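# Flip circuit breaker 4 up, leave the others alone

## Task

Turn on the breaker labelled 4 by moving its lever to the up position, while every other breaker stays in whatever position it had at the start.

## Robot and tools

ROBOT. Two arms, left_arm and right_arm, each ending in a five-finger hand: a left hand on left_arm, a right hand on right_arm. Calibrated bases in the scene frame: left_arm at (+0.006, +0.365, 0) m, right_arm at (+0.053, -0.432, 0) m, both turned only slightly about z. A camera stand sits behind the arms.

FRAME. One scene frame for everything: origin at table-top height halfway between the nominal bases, +z up, +x forward over the table, +y toward left_arm. Arm names do not match image sides. Reported hand positions may be off by a few centimetres.

HAND POINT. Each arm is steered by a point fixed to the palm: 0.05 m in front of it, 0.15 m along the fingers from the wrist flange. Its +z runs along straight fingers, +y out of the palm, +x across the palm away from the thumb on the right hand (toward the thumb on the left hand). Straight fingertips reach 0.06-0.07 m past the point and sit 0.06 m behind it along -y. A wrist bracket on the little-finger side sticks out about 0.10 m and can strike things; with level fingers the wrist may hang below the point and touch the table first.

ROW LAYOUT (shared by execute_actions and move). One flat list of 28 numbers, each in [-1, 1], always for both arms. Left arm first: dx, dy, dz, rx, ry, rz, thumb_turn, thumb_bend, index, middle, ring, little, force_limit, speed; then the same 14 for the right arm. dx..rz are offsets, not poses: a shift of the Hand target measured from where that target stood when the action or move began, along scene axes; 1.0 equals 0.6 m or 180 degrees; rx, ry, rz form a single rotation vector, turning about the Hand target's position. All zeros for an arm re-requests its current Hand target. The six finger values are absolute targets: -1 open/straight, +1 closed (thumb_turn +1 puts the thumb opposite the fingers). force_limit maps -1..+1 to about 0..10 N at the fingertip (0..15 N for the two thumb motors). speed rises from near zero at -1 to full at +0.48 and stays full above. To keep a hand unchanged, resend the eight hand numbers of the last row actually executed for it (or, if none yet, its hand_measured plus hand_force_limit and hand_speed).

execute_actions: actions is a list of actions; each action is up to 15 rows, one per 1/30 s step; a short action repeats its last row to fill 15 steps. Every row in an action counts from the same start, so repeating an offset in a later action moves further. cameras: list of names, ["all"], [] or null (images come by default only with an empty actions list).

move: target is one 28-number row or a list of up to 15 rows, each offset from the Hand targets at the move's start (not from the previous row). speed: m/s, 0.002 to 3.6, default 0.25 (turn rate up to twice that in rad/s), one value or one per target. blend: corner rounding in m for lists, 0 = stop at each. stop_force: 3 to 120 N, ends an arm's path when its wrist sensor feels that much push against the motion; leave it out when backing off a contact, and don't rely on it while the hand turns. zero: true re-zeros before the move, false keeps the old zero. blocking=false returns early (not with stop_force). Paths are straight, ignore obstacles, last 0.5-10 s. Avoid paths near an arm's own base. Result adds a "move:" line: done, off_target, moving, held or fault, plus limits=paced (pose clipped) or limits=held (steps withheld).

wait: seconds 0 to 10, holds last commands. stop: brakes a running move. zoom_image: camera plus region [x0, y0, x1, y1] in pixels, at most 504x504, on the newest images. show_instructions: shows the reference pages. zero_wrist_force: arm = left_arm or right_arm. finished_scene: optional scene = 1; irreversible.

CAMERAS: cam_head_left, cam_head_right, cam_high, cam_low, cam_left_wrist, cam_right_wrist, all 896x504; calibration was supplied.

RESULTS. Per arm: end_effector_position (m), end_effector_quat_wxyz, velocities (omitted when joints read within noise), Hand target (last commanded pose after clipping; the hand may rest short of it, and the next command asks for it again), Joint positions and torques, Wrist force/torque in the hand's own axes plus the peak since last shown, and per motor hand_measured, hand_stopped_by (moving, target, force, stalled, fault), hand_load_n (positive pushes the finger open). MOTOR HOT or fault lines may appear.

CONTROL NOTES. Commanded orientation is clipped each step to within 32 degrees of the measured one. Arms lag commands by roughly 0.09-0.22 s and fast motions overshoot. A clearance check may hold back moves that bring the arms together.

AVOID. Arms are stiff: pressing even slightly beyond a firm contact can trigger a fault stop (roughly 150 N net force, or torque limits of 139 N m on the big joints and 26 N m on the wrists) that freezes the arm for 10 s. Approach the breaker lever slowly, preferably with stop_force, and back off after flipping it. Do not bump other breakers, collide the two arms, close a hand on the other hand, strike anything fixed, or let any object fall off the table. Sustained strain heats motors; at 85 C the arm brakes for a long while.

Each tool is called after "Request:" by a JSON object that holds its "name" and its "arguments".

Reference images:

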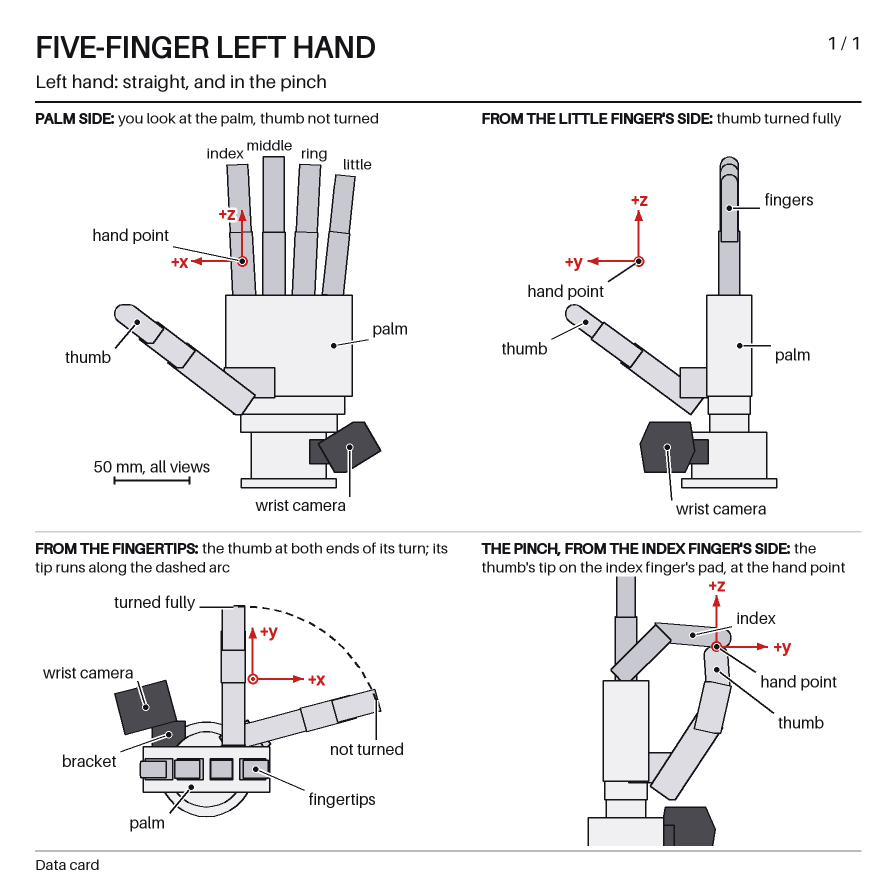

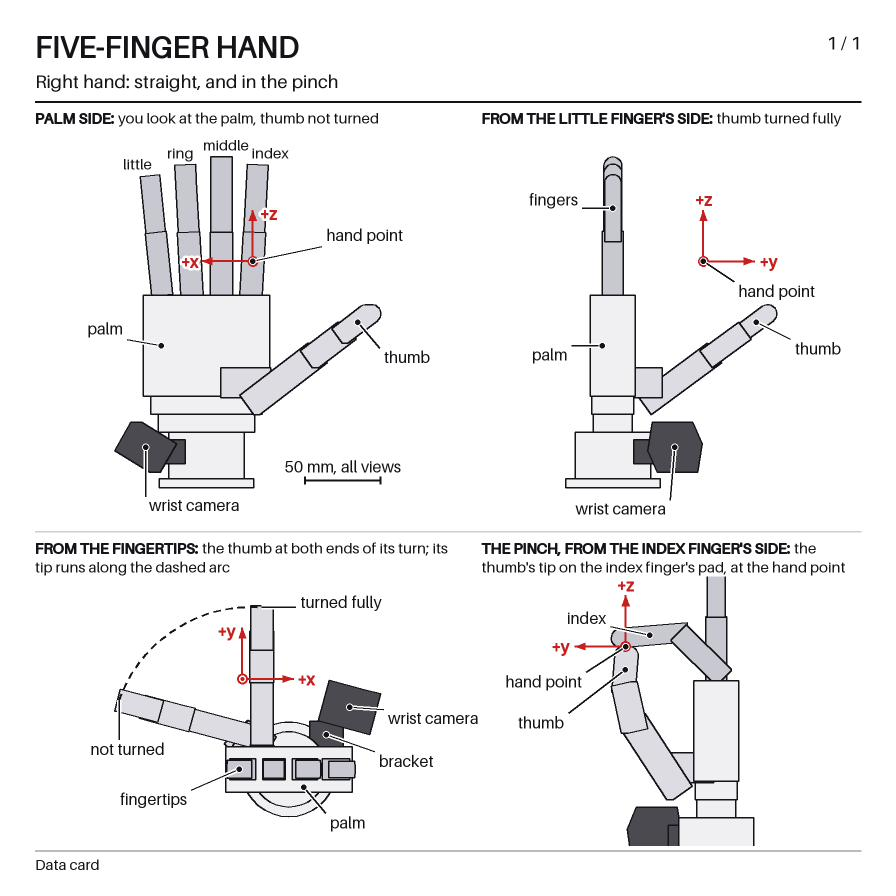

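## Session

Request:
{"name": "execute_actions", "arguments": {"actions": []}}

Scene clock: 0.00 s.
left_arm: end_effector_position=(+0.6559, +0.0207, +0.2215) hand_measured=(-1.000, -1.000, -1.000, -1.000, -1.000, -1.000) hand_load_n=(+0.0, +0.0, +0.0, +0.0, +0.0, +0.0) hand_stopped_by=(target, target, target, target, target, target) hand_force_limit=0.00 hand_speed=-0.80 end_effector_quat_wxyz=(+0.563, +0.428, +0.692, +0.146) | right_arm: end_effector_position=(+0.4563, -0.3236, +0.1475) hand_measured=(-1.000, -1.000, -1.000, -1.000, -1.000, -1.000) hand_load_n=(+0.0, +0.0, +0.0, +0.0, +0.0, +0.0) hand_stopped_by=(target, target, target, target, target, target) hand_force_limit=0.00 hand_speed=-0.80 end_effector_quat_wxyz=(+0.162, +0.782, +0.570, -0.192)
Joint positions: left_arm=[2.675 -2.012 -1.581 3.259 -1.703 -0.809] | right_arm=[0.279 -1.044 1.606 1.298 1.994 0.699]
Joint velocities: within noise
Joint torques (N m): no reading
Motor temperatures (°C): left_arm=[37 35 30 45 51 43] | right_arm=[37 35 36 42 40 46]
Wrist force (N): no reading
Wrist torque (N m): no reading
Wrist force, peak (N): no reading
Hand target: left_arm +0.6559, +0.0207, +0.2215; +0.563, +0.428, +0.692, +0.146 | right_arm +0.4563, -0.3236, +0.1475; +0.162, +0.782, +0.570, -0.192

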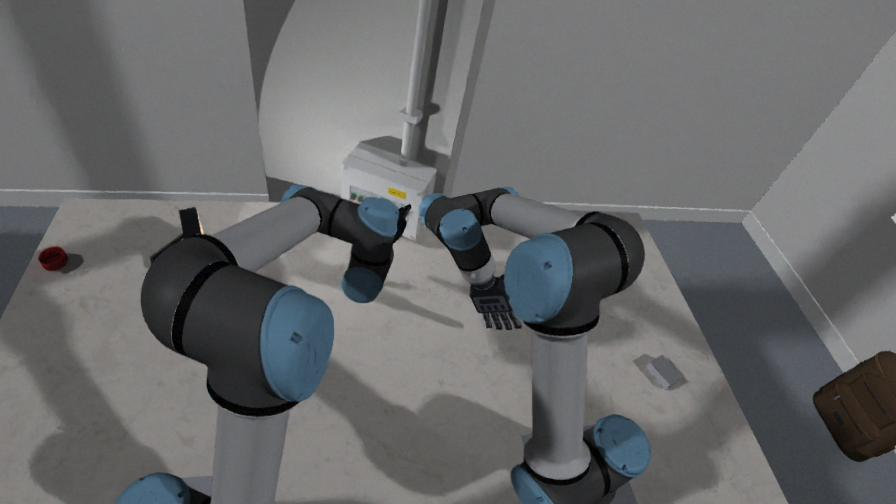

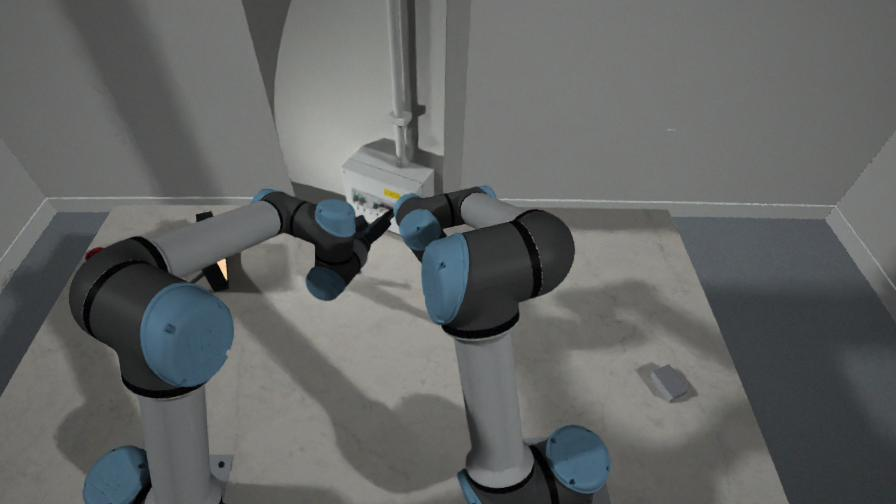

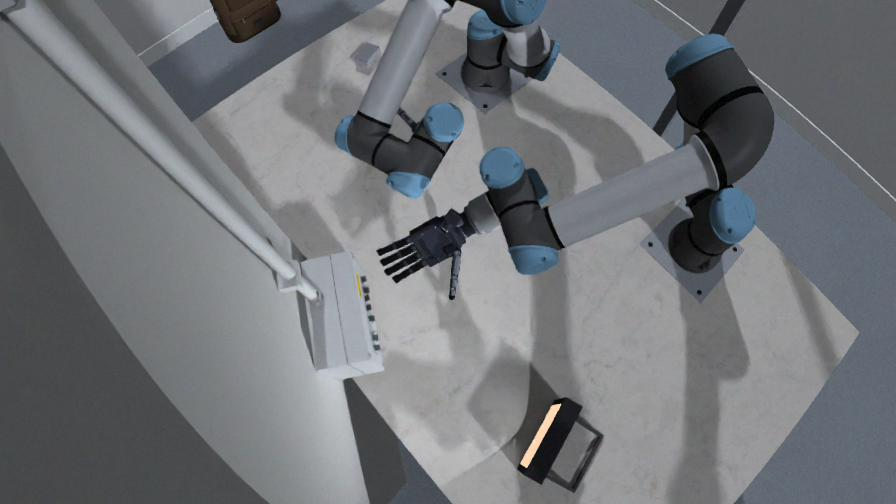

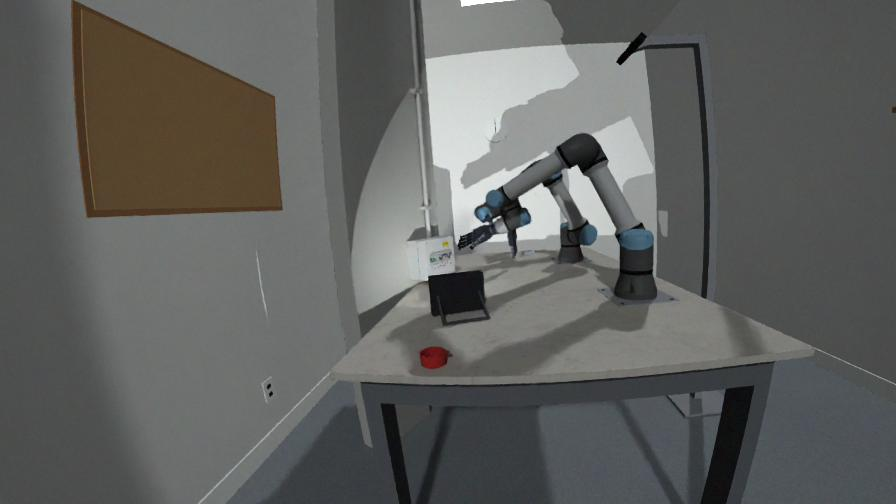

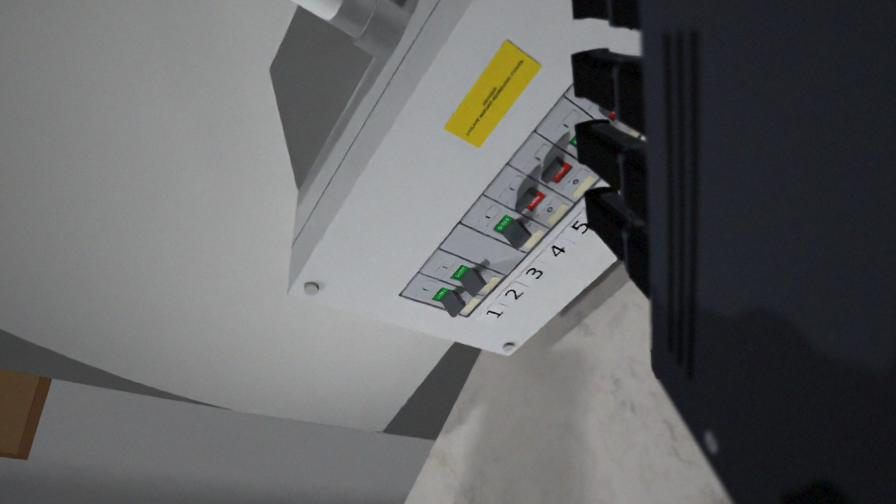

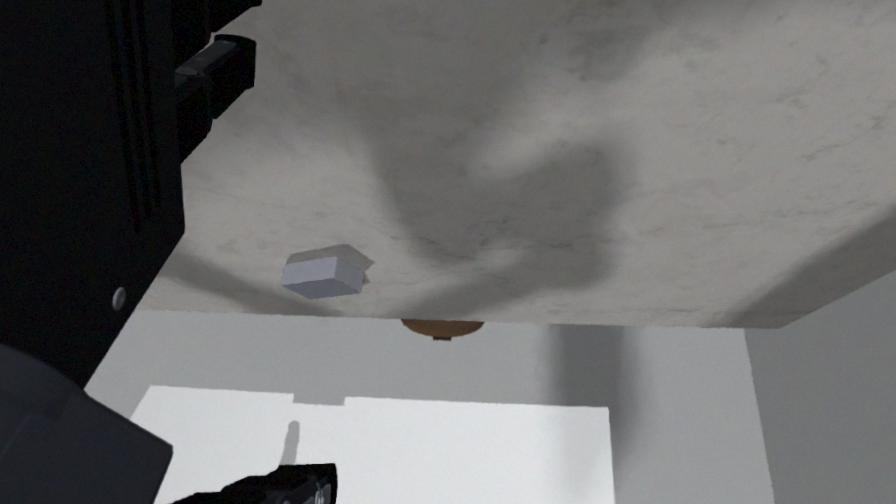

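Request:
{"name": "zoom_image", "arguments": {"camera": "cam_left_wrist", "region": [380, 20, 660, 360]}}

Request:
{"name": "zoom_image", "arguments": {"camera": "cam_low", "region": [400, 220, 520, 300]}}

Request:
{"name": "zoom_image", "arguments": {"camera": "cam_high", "region": [290, 230, 490, 390]}}

Request:
{"name": "zoom_image", "arguments": {"camera": "cam_head_right", "region": [320, 130, 460, 270]}}

Request:
{"name": "zoom_image", "arguments": {"camera": "cam_head_left", "region": [320, 130, 460, 270]}}

Scaled by 1.482 from the camera's 896x504 image, which has a finer 1280x720 frame.

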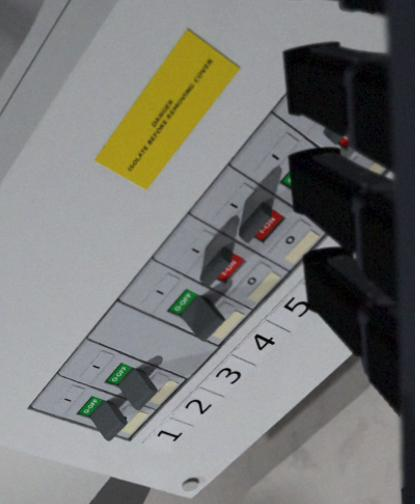

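Scaled by 4.200 from the camera's 896x504 image, which has a finer 1280x720 frame.

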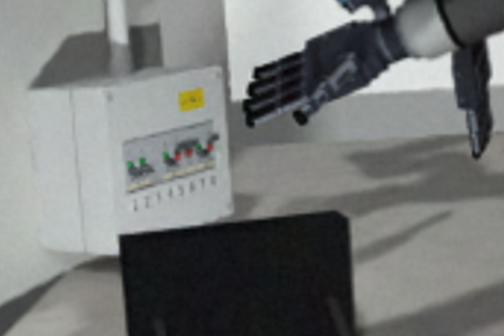

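Scaled by 2.520 from the camera's 896x504 image, which has a finer 1280x720 frame.

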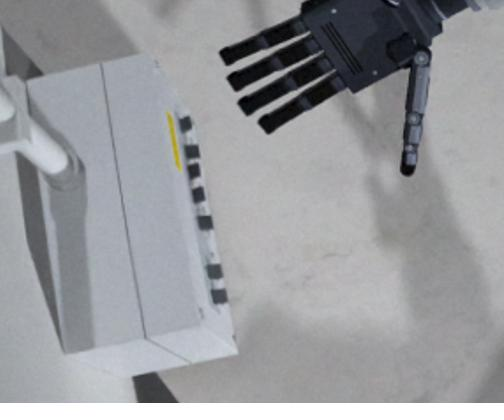

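Scaled by 3.600 from the camera's 896x504 image, which has a finer 1280x720 frame.

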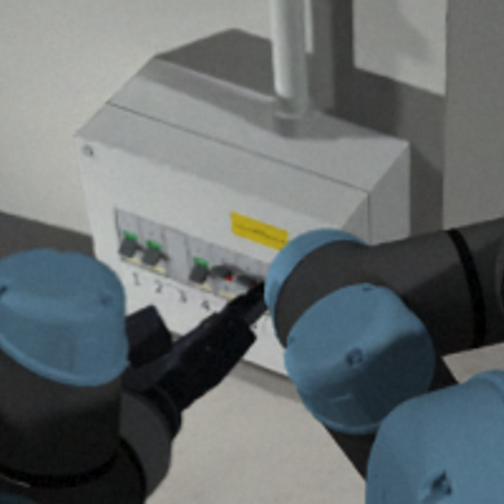

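Scaled by 3.600 from the camera's 896x504 image, which has a finer 1280x720 frame.

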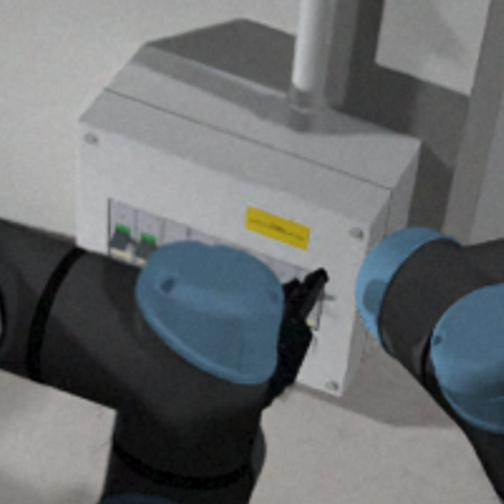

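Request:
{"name": "move", "arguments": {"target": [-0.03,0.02,0,0,0,0,-1,-1,-1,1,1,1,0,0.2,0,0,0,0,0,0,-1,-1,-1,-1,-1,-1,0,-0.8], "cameras": ["cam_left_wrist","cam_high","cam_head_right"]}}

Scene clock: 5.37 s.
left_arm: end_effector_position=(+0.6380, +0.0326, +0.2215) hand_measured=(-1.000, -1.000, -1.000, +1.000, +1.000, +1.000) hand_load_n=(+0.0, +0.0, +0.0, +0.0, +0.0, +0.0) hand_stopped_by=(target, target, target, target, target, target) hand_force_limit=0.00 hand_speed=0.20 end_effector_quat_wxyz=(+0.563, +0.428, +0.692, +0.146) | right_arm: end_effector_position=(+0.4563, -0.3236, +0.1475) hand_measured=(-1.000, -1.000, -1.000, -1.000, -1.000, -1.000) hand_load_n=(+0.0, +0.0, -0.5, +0.0, +0.0, +0.0) hand_stopped_by=(target, target, target, target, target, target) hand_force_limit=0.00 hand_speed=-0.80 end_effector_quat_wxyz=(+0.162, +0.782, +0.570, -0.192)
Joint positions: left_arm=[2.681 -1.965 -1.65 3.283 -1.696 -0.807] | right_arm=[0.279 -1.044 1.606 1.298 1.994 0.699]
Joint torques (N m): left_arm=[11.6 39.61 4.41 2.78 1.81 1.48] | right_arm=[-0.73 -39.23 -13.36 2.91 0.69 0.11]
Wrist force (N): left_arm=[-0.3 0.3 0.2] | right_arm=[0.1 0.5 0.0]
Wrist torque (N m): left_arm=[0.02 0.04 -0.06] | right_arm=[0.08 -0.01 0.03]
Wrist force, peak (N): left_arm=[0.5 -0.2 0.4] | right_arm=[0.2 0.3 0.4]
Hand target: left_arm +0.6379, +0.0327, +0.2215; +0.563, +0.428, +0.692, +0.146 | right_arm +0.4563, -0.3236, +0.1475; +0.162, +0.782, +0.570, -0.192
Off the commanded pose: left_arm 0.000 m, 0 deg | right_arm 0.000 m, 0 deg.
move: done
camera_calibration:
cam_left_wrist: T_world_to_cam=[[-0.427335, -0.400953, -0.810322, 0.45686], [-0.29083, 0.909606, -0.296706, 0.242278], [0.856039, 0.108873, -0.505315, -0.321668], [0, 0, 0, 1]] pos_world=[0.541054, -0.00217732, 0.279545]
Images, in order (width x height): cam_head_right 896x504, cam_high 896x504, cam_left_wrist 896x504.

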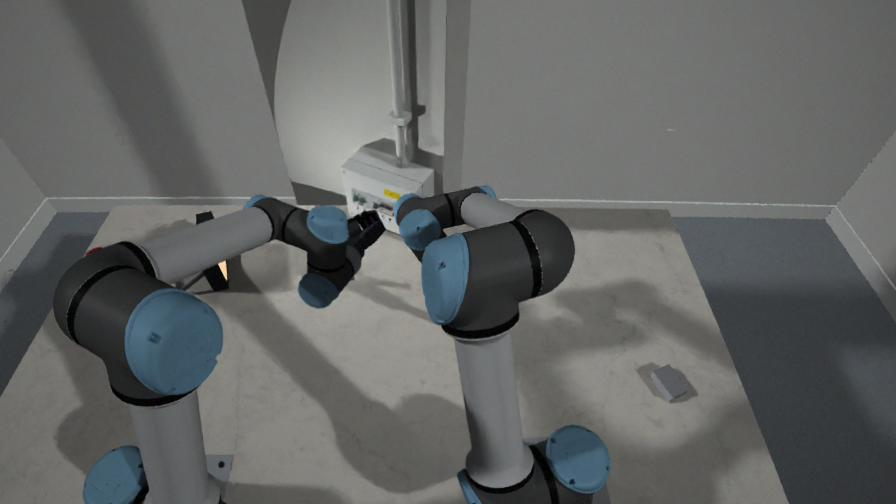

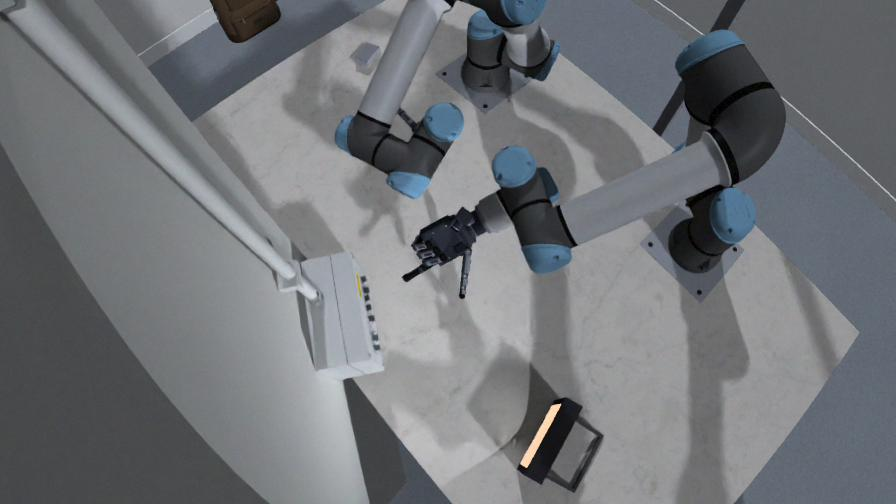

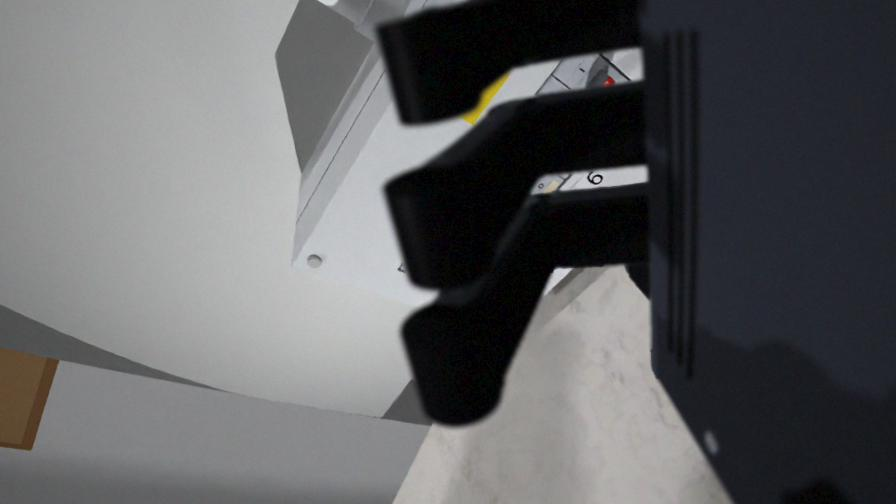

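Request:
{"name": "move", "arguments": {"target": [0.033,0.1,-0.07,-0.025,-0.0494,-0.05,-1,-1,-1,-1,-1,-1,0,0.2,0,0,0,0,0,0,-1,-1,-1,-1,-1,-1,0,-0.8], "cameras": ["cam_left_wrist","cam_high","cam_low"]}}

Scene clock: 7.63 s.
left_arm: end_effector_position=(+0.6577, +0.0927, +0.1796) hand_measured=(-1.000, -1.000, -1.000, -1.000, -1.000, -1.000) hand_load_n=(+0.0, +0.0, +0.0, +0.0, +0.0, +0.0) hand_stopped_by=(target, target, target, target, target, target) hand_force_limit=0.00 hand_speed=0.20 end_effector_quat_wxyz=(+0.641, +0.446, +0.616, +0.107) | right_arm: end_effector_position=(+0.4563, -0.3236, +0.1475) hand_measured=(-1.000, -1.000, -1.000, -1.000, -1.000, -1.000) hand_load_n=(+0.0, +0.0, +0.5, +0.0, +0.0, +0.0) hand_stopped_by=(target, target, target, target, target, target) hand_force_limit=0.00 hand_speed=-0.80 end_effector_quat_wxyz=(+0.162, +0.782, +0.570, -0.192)
Joint positions: left_arm=[2.909 -1.952 -1.918 3.707 -1.318 -0.738] | right_arm=[0.279 -1.044 1.606 1.298 1.994 0.699]
Joint torques (N m): left_arm=[13.03 24.7 0.91 3.45 1.76 -1.6] | right_arm=[0.33 -39.32 -12.96 2.92 0.7 0.2]
Wrist force (N): left_arm=[-0.1 0.3 0.2] | right_arm=[0.1 -0.1 0.2]
Wrist torque (N m): left_arm=[0.06 0.01 0.02] | right_arm=[-0.02 -0.02 0.01]
Wrist force, peak (N): left_arm=[1.1 0.0 -0.3] | right_arm=[0.3 0.4 0.2]
Hand target: left_arm +0.6577, +0.0927, +0.1795; +0.641, +0.446, +0.616, +0.107 | right_arm +0.4563, -0.3236, +0.1475; +0.162, +0.782, +0.570, -0.192
Off the commanded pose: left_arm 0.000 m, 0 deg | right_arm 0.000 m, 0 deg.
move: done
camera_calibration:
cam_left_wrist: T_world_to_cam=[[-0.362269, -0.403799, -0.840064, 0.4181], [-0.0930035, 0.912447, -0.398485, 0.0688422], [0.927422, -0.0662297, -0.368106, -0.421728], [0, 0, 0, 1]] pos_world=[0.548987, 0.0780823, 0.223423]
Images, in order (width x height): cam_high 896x504, cam_low 896x504, cam_left_wrist 896x504.

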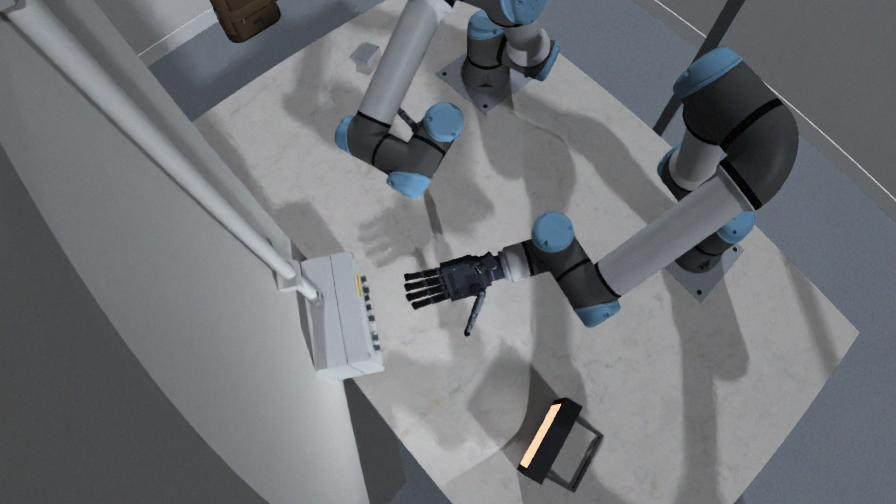

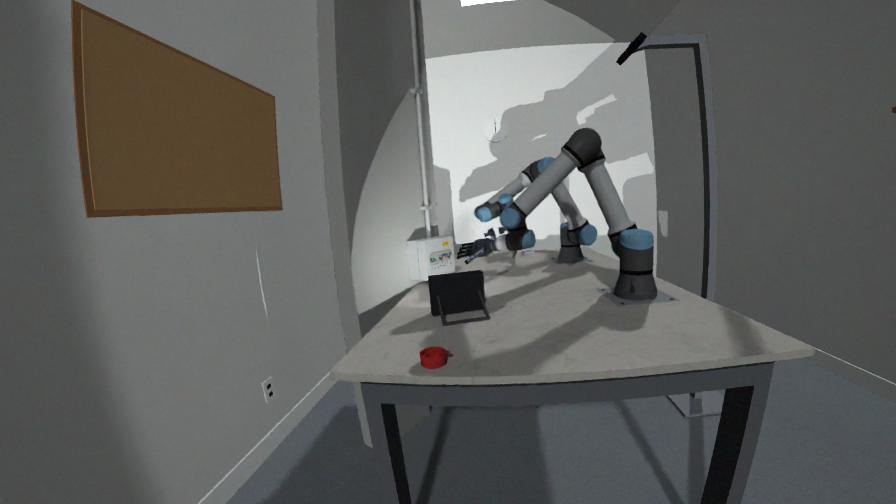

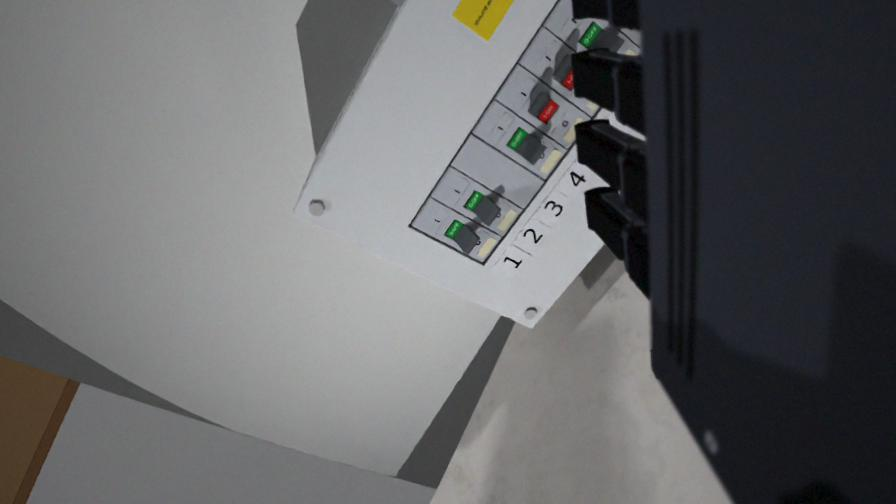

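Request:
{"name": "zoom_image", "arguments": {"camera": "cam_left_wrist", "region": [400, 60, 640, 280]}}

Request:
{"name": "zoom_image", "arguments": {"camera": "cam_high", "region": [300, 230, 500, 390]}}

Request:
{"name": "zoom_image", "arguments": {"camera": "cam_low", "region": [400, 210, 520, 300]}}

Scaled by 2.100 from the camera's 896x504 image, which has a finer 1280x720 frame.

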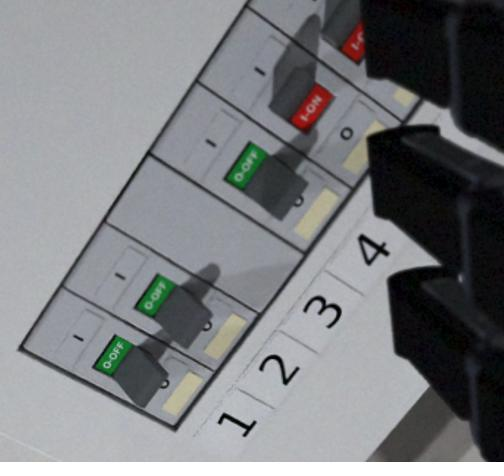

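Scaled by 2.520 from the camera's 896x504 image, which has a finer 1280x720 frame.

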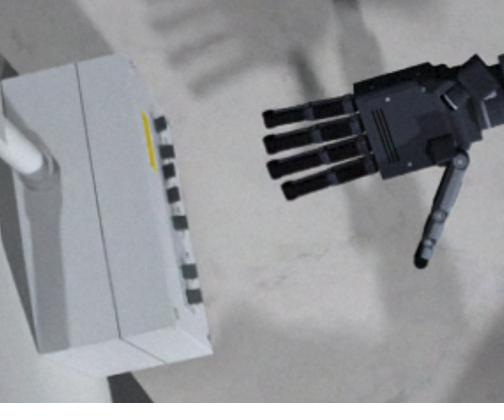

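Scaled by 4.200 from the camera's 896x504 image, which has a finer 1280x720 frame.

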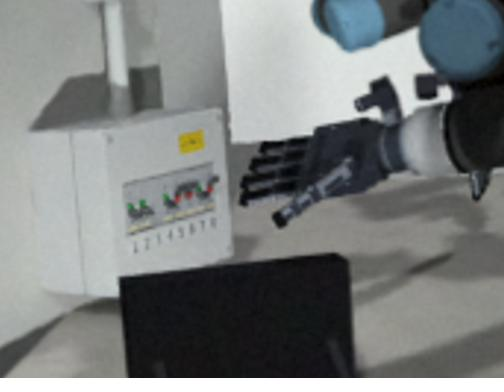

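Request:
{"name": "zoom_image", "arguments": {"camera": "cam_low", "region": [420, 235, 480, 280]}}

Request:
{"name": "zoom_image", "arguments": {"camera": "cam_high", "region": [350, 260, 440, 350]}}

Scaled by 8.400 from the camera's 896x504 image, which has a finer 1280x720 frame.

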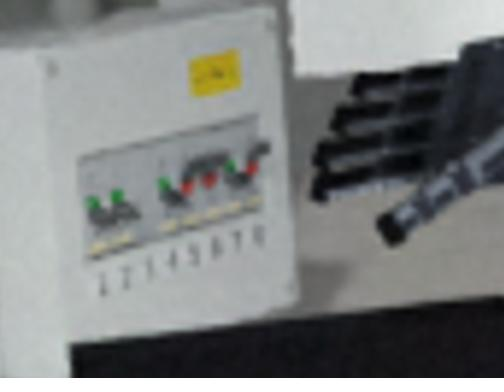

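Scaled by 5.600 from the camera's 896x504 image, which has a finer 1280x720 frame.

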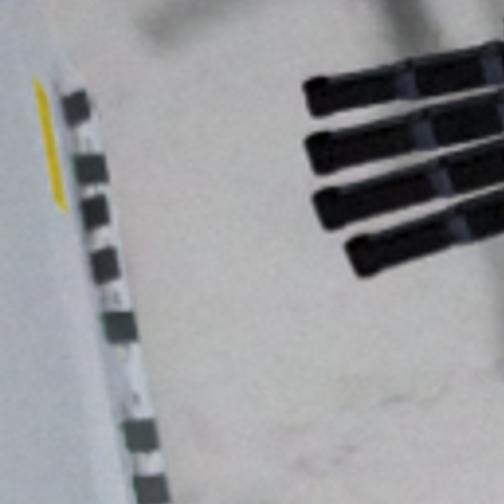

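Request:
{"name": "move", "arguments": {"target": [0.1205,-0.0577,-0.0633,0,0,0,-1,-1,-1,1,1,1,0,0.2,0,0,0,0,0,0,-1,-1,-1,-1,-1,-1,0,-0.8], "speed": 0.12, "cameras": ["all"]}}

Scene clock: 14.87 s.
left_arm: end_effector_position=(+0.7299, +0.0581, +0.1416) hand_measured=(-1.000, -1.000, -1.000, +1.000, +1.000, +1.000) hand_load_n=(+0.0, +0.0, +0.0, +0.0, +0.0, +0.0) hand_stopped_by=(target, target, target, target, target, target) hand_force_limit=0.00 hand_speed=0.20 end_effector_quat_wxyz=(+0.641, +0.446, +0.616, +0.107) | right_arm: end_effector_position=(+0.4563, -0.3236, +0.1475) hand_measured=(-1.000, -1.000, -1.000, -1.000, -1.000, -1.000) hand_load_n=(+0.0, +0.0, +0.0, +0.0, +0.0, +0.0) hand_stopped_by=(target, target, target, target, target, target) hand_force_limit=0.00 hand_speed=-0.80 end_effector_quat_wxyz=(+0.162, +0.782, +0.570, -0.192)
Joint positions: left_arm=[2.871 -2.163 -1.692 3.695 -1.355 -0.745] | right_arm=[0.279 -1.044 1.606 1.298 1.994 0.699]
Joint torques (N m): left_arm=[-12.09 32.37 29.88 -0.78 -1.32 -1.49] | right_arm=[-0.05 -39.94 -13.15 2.6 0.69 0.15]
Wrist force (N): left_arm=[0.1 -0.2 -0.1] | right_arm=[0.2 0.4 0.2]
Wrist torque (N m): left_arm=[-0.01 -0.05 0.07] | right_arm=[0.05 -0.03 0.03]
Wrist force, peak (N): left_arm=[-0.2 0.2 -1.0] | right_arm=[0.0 0.5 0.2]
Hand target: left_arm +0.7300, +0.0581, +0.1416; +0.641, +0.446, +0.616, +0.107 | right_arm +0.4563, -0.3236, +0.1475; +0.162, +0.782, +0.570, -0.192
Off the commanded pose: left_arm 0.000 m, 0 deg | right_arm 0.000 m, 0 deg.
move: done
camera_calibration:
cam_left_wrist: T_world_to_cam=[[-0.362149, -0.403819, -0.840106, 0.398296], [-0.0928488, 0.912431, -0.398559, 0.0919034], [0.927484, -0.0663348, -0.36793, -0.505034], [0, 0, 0, 1]] pos_world=[0.621186, 0.0434825, 0.185422]

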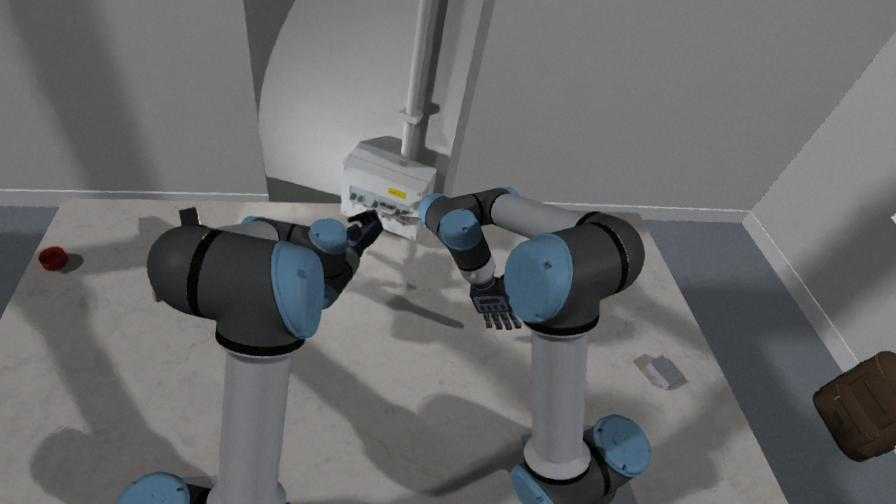

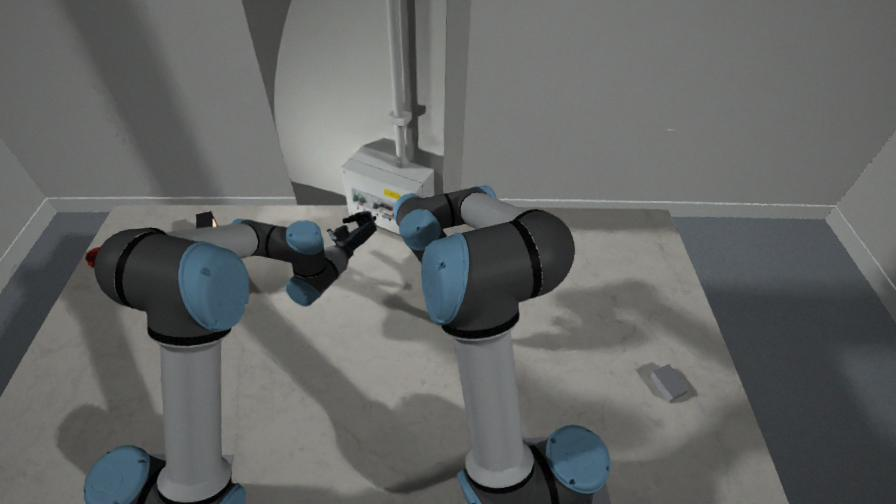

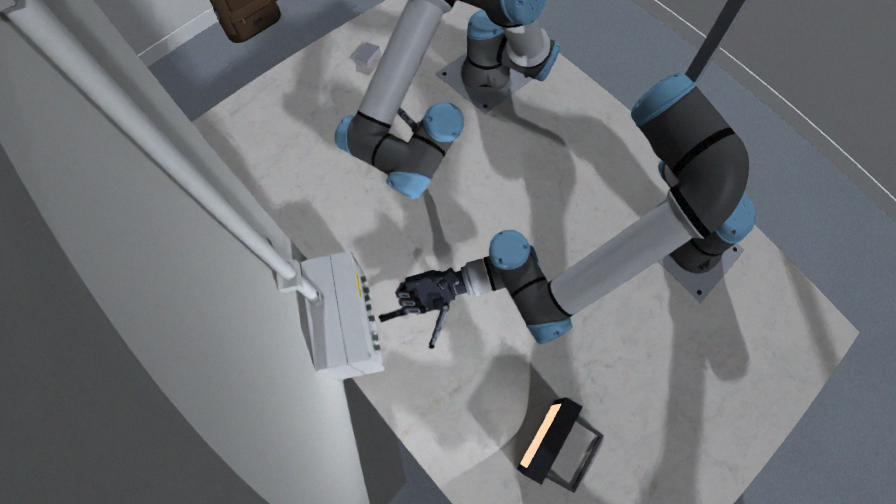

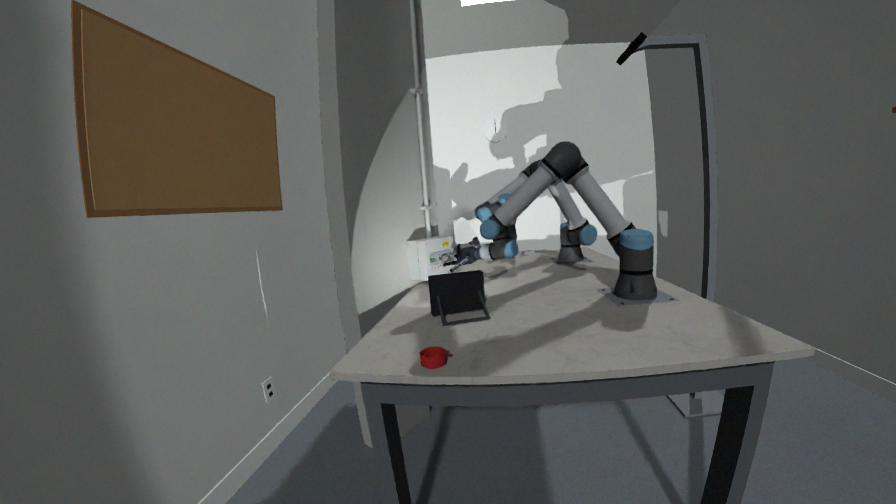

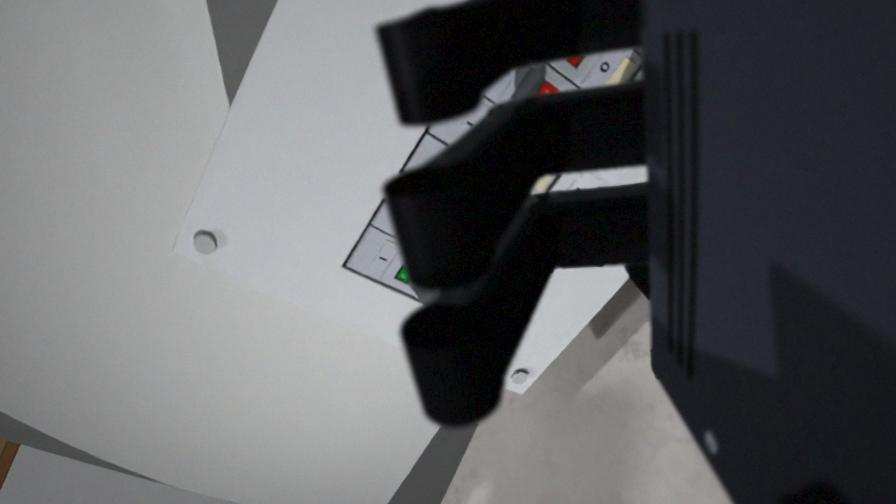

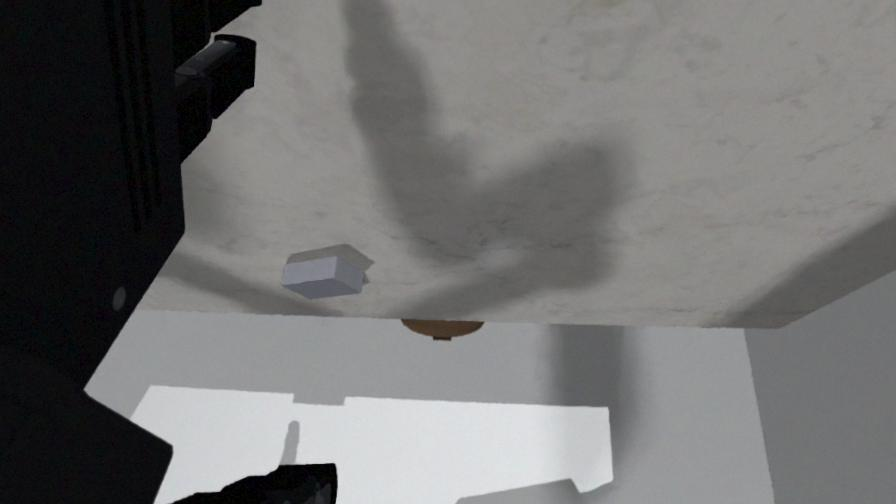

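Request:
{"name": "zoom_image", "arguments": {"camera": "cam_high", "region": [350, 270, 440, 360]}}

Request:
{"name": "zoom_image", "arguments": {"camera": "cam_head_right", "region": [330, 160, 430, 250]}}

Request:
{"name": "zoom_image", "arguments": {"camera": "cam_head_left", "region": [330, 160, 430, 250]}}

Request:
{"name": "zoom_image", "arguments": {"camera": "cam_low", "region": [420, 235, 480, 280]}}

Scaled by 5.600 from the camera's 896x504 image, which has a finer 1280x720 frame.

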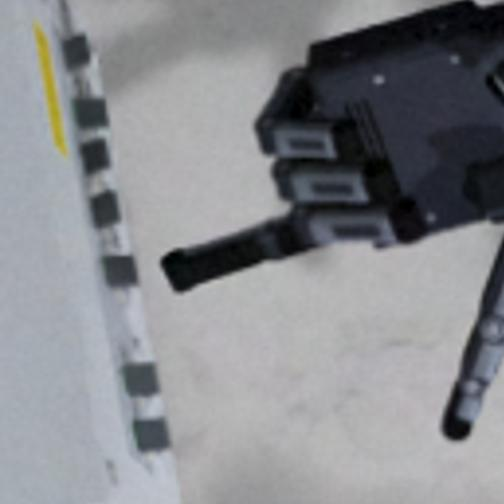

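Scaled by 5.040 from the camera's 896x504 image, which has a finer 1280x720 frame.

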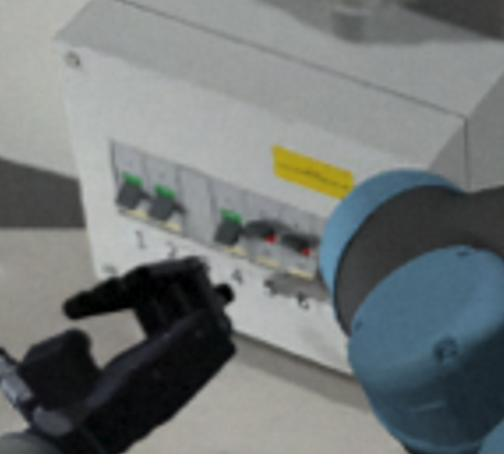

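Scaled by 5.040 from the camera's 896x504 image, which has a finer 1280x720 frame.

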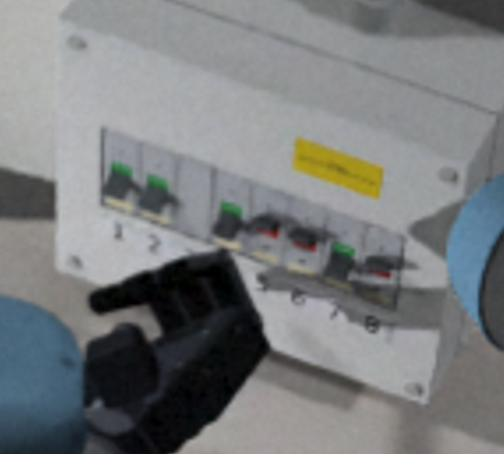

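Scaled by 8.400 from the camera's 896x504 image, which has a finer 1280x720 frame.

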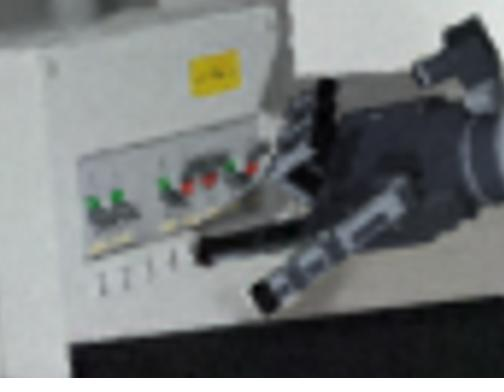

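Request:
{"name": "move", "arguments": {"target": [0.0541,-0.0238,0,0,0,0,-1,-1,-1,1,1,1,0,0.2,0,0,0,0,0,0,-1,-1,-1,-1,-1,-1,0,-0.8], "speed": 0.02, "stop_force": 5, "cameras": ["cam_high","cam_low","cam_head_right","cam_left_wrist"]}}

Scene clock: 17.83 s.
left_arm: end_effector_position=(+0.7461, +0.0510, +0.1415) hand_measured=(-1.000, -1.000, -1.000, +1.000, +1.000, +1.000) hand_load_n=(+0.0, +0.0, -0.5, +0.0, +0.0, +0.0) hand_stopped_by=(target, target, target, target, target, target) hand_force_limit=0.00 hand_speed=0.20 end_effector_quat_wxyz=(+0.641, +0.446, +0.616, +0.107) | right_arm: end_effector_position=(+0.4563, -0.3236, +0.1475) hand_measured=(-1.000, -1.000, -1.000, -1.000, -1.000, -1.000) hand_load_n=(+0.0, +0.0, +0.0, +0.0, +0.0, +0.0) hand_stopped_by=(target, target, target, target, target, target) hand_force_limit=0.00 hand_speed=-0.80 end_effector_quat_wxyz=(+0.162, +0.782, +0.570, -0.192)
Joint positions: left_arm=[2.866 -2.196 -1.633 3.669 -1.36 -0.745] | right_arm=[0.279 -1.044 1.606 1.298 1.994 0.699]
Joint torques (N m): left_arm=[11.27 45.38 3.41 3.61 1.81 0.99] | right_arm=[-0.73 -39.6 -12.59 2.97 0.68 0.36]
Wrist force (N): left_arm=[-0.5 0.3 -5.6] | right_arm=[0.3 0.2 0.2]
Wrist torque (N m): left_arm=[0.35 -0.03 0.03] | right_arm=[0.02 -0.05 0.03]
Wrist force, peak (N): left_arm=[-1.8 0.3 -25.5] | right_arm=[0.2 0.4 0.4]
Hand target: left_arm +0.7461, +0.0510, +0.1415; +0.641, +0.446, +0.616, +0.107 (not the last commanded pose) | right_arm +0.4563, -0.3236, +0.1475; +0.162, +0.782, +0.570, -0.192
Off the commanded pose: left_arm 0.018 m, 0 deg | right_arm 0.000 m, 0 deg.
move: contact (left_arm)
camera_calibration:
cam_left_wrist: T_world_to_cam=[[-0.362227, -0.403813, -0.840075, 0.401343], [-0.0928859, 0.912434, -0.398543, 0.099806], [0.92745, -0.0663321, -0.368017, -0.520393], [0, 0, 0, 1]] pos_world=[0.637286, 0.0364825, 0.185423]
Images, in order (width x height): cam_head_right 896x504, cam_high 896x504, cam_low 896x504, cam_left_wrist 896x504.

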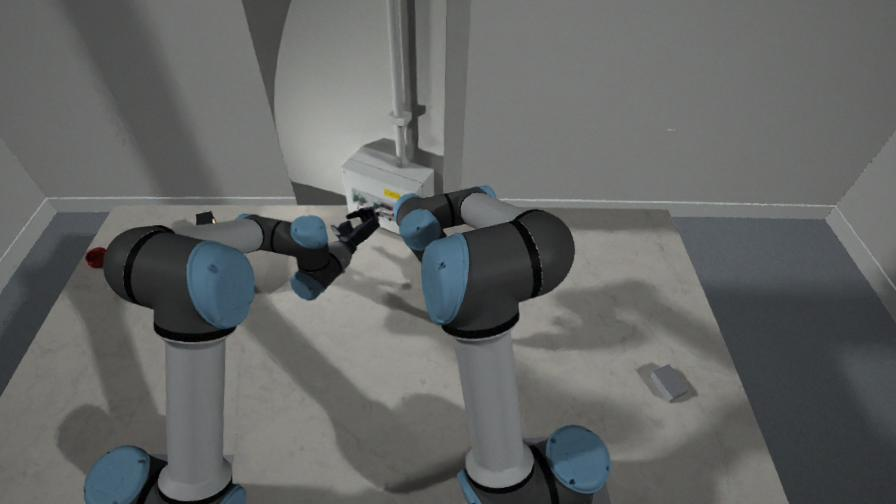

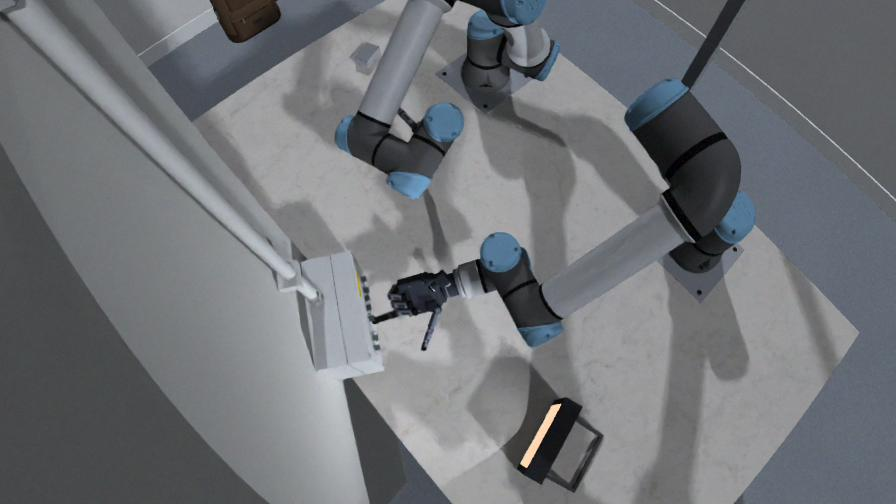

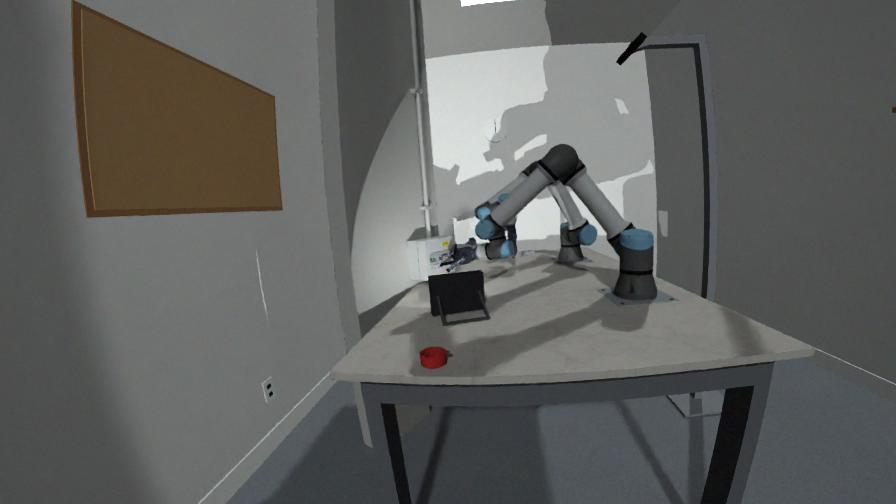

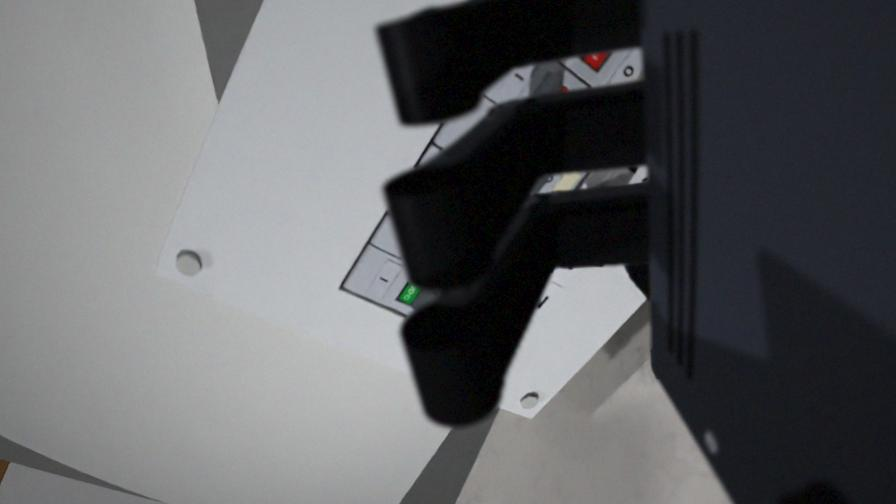

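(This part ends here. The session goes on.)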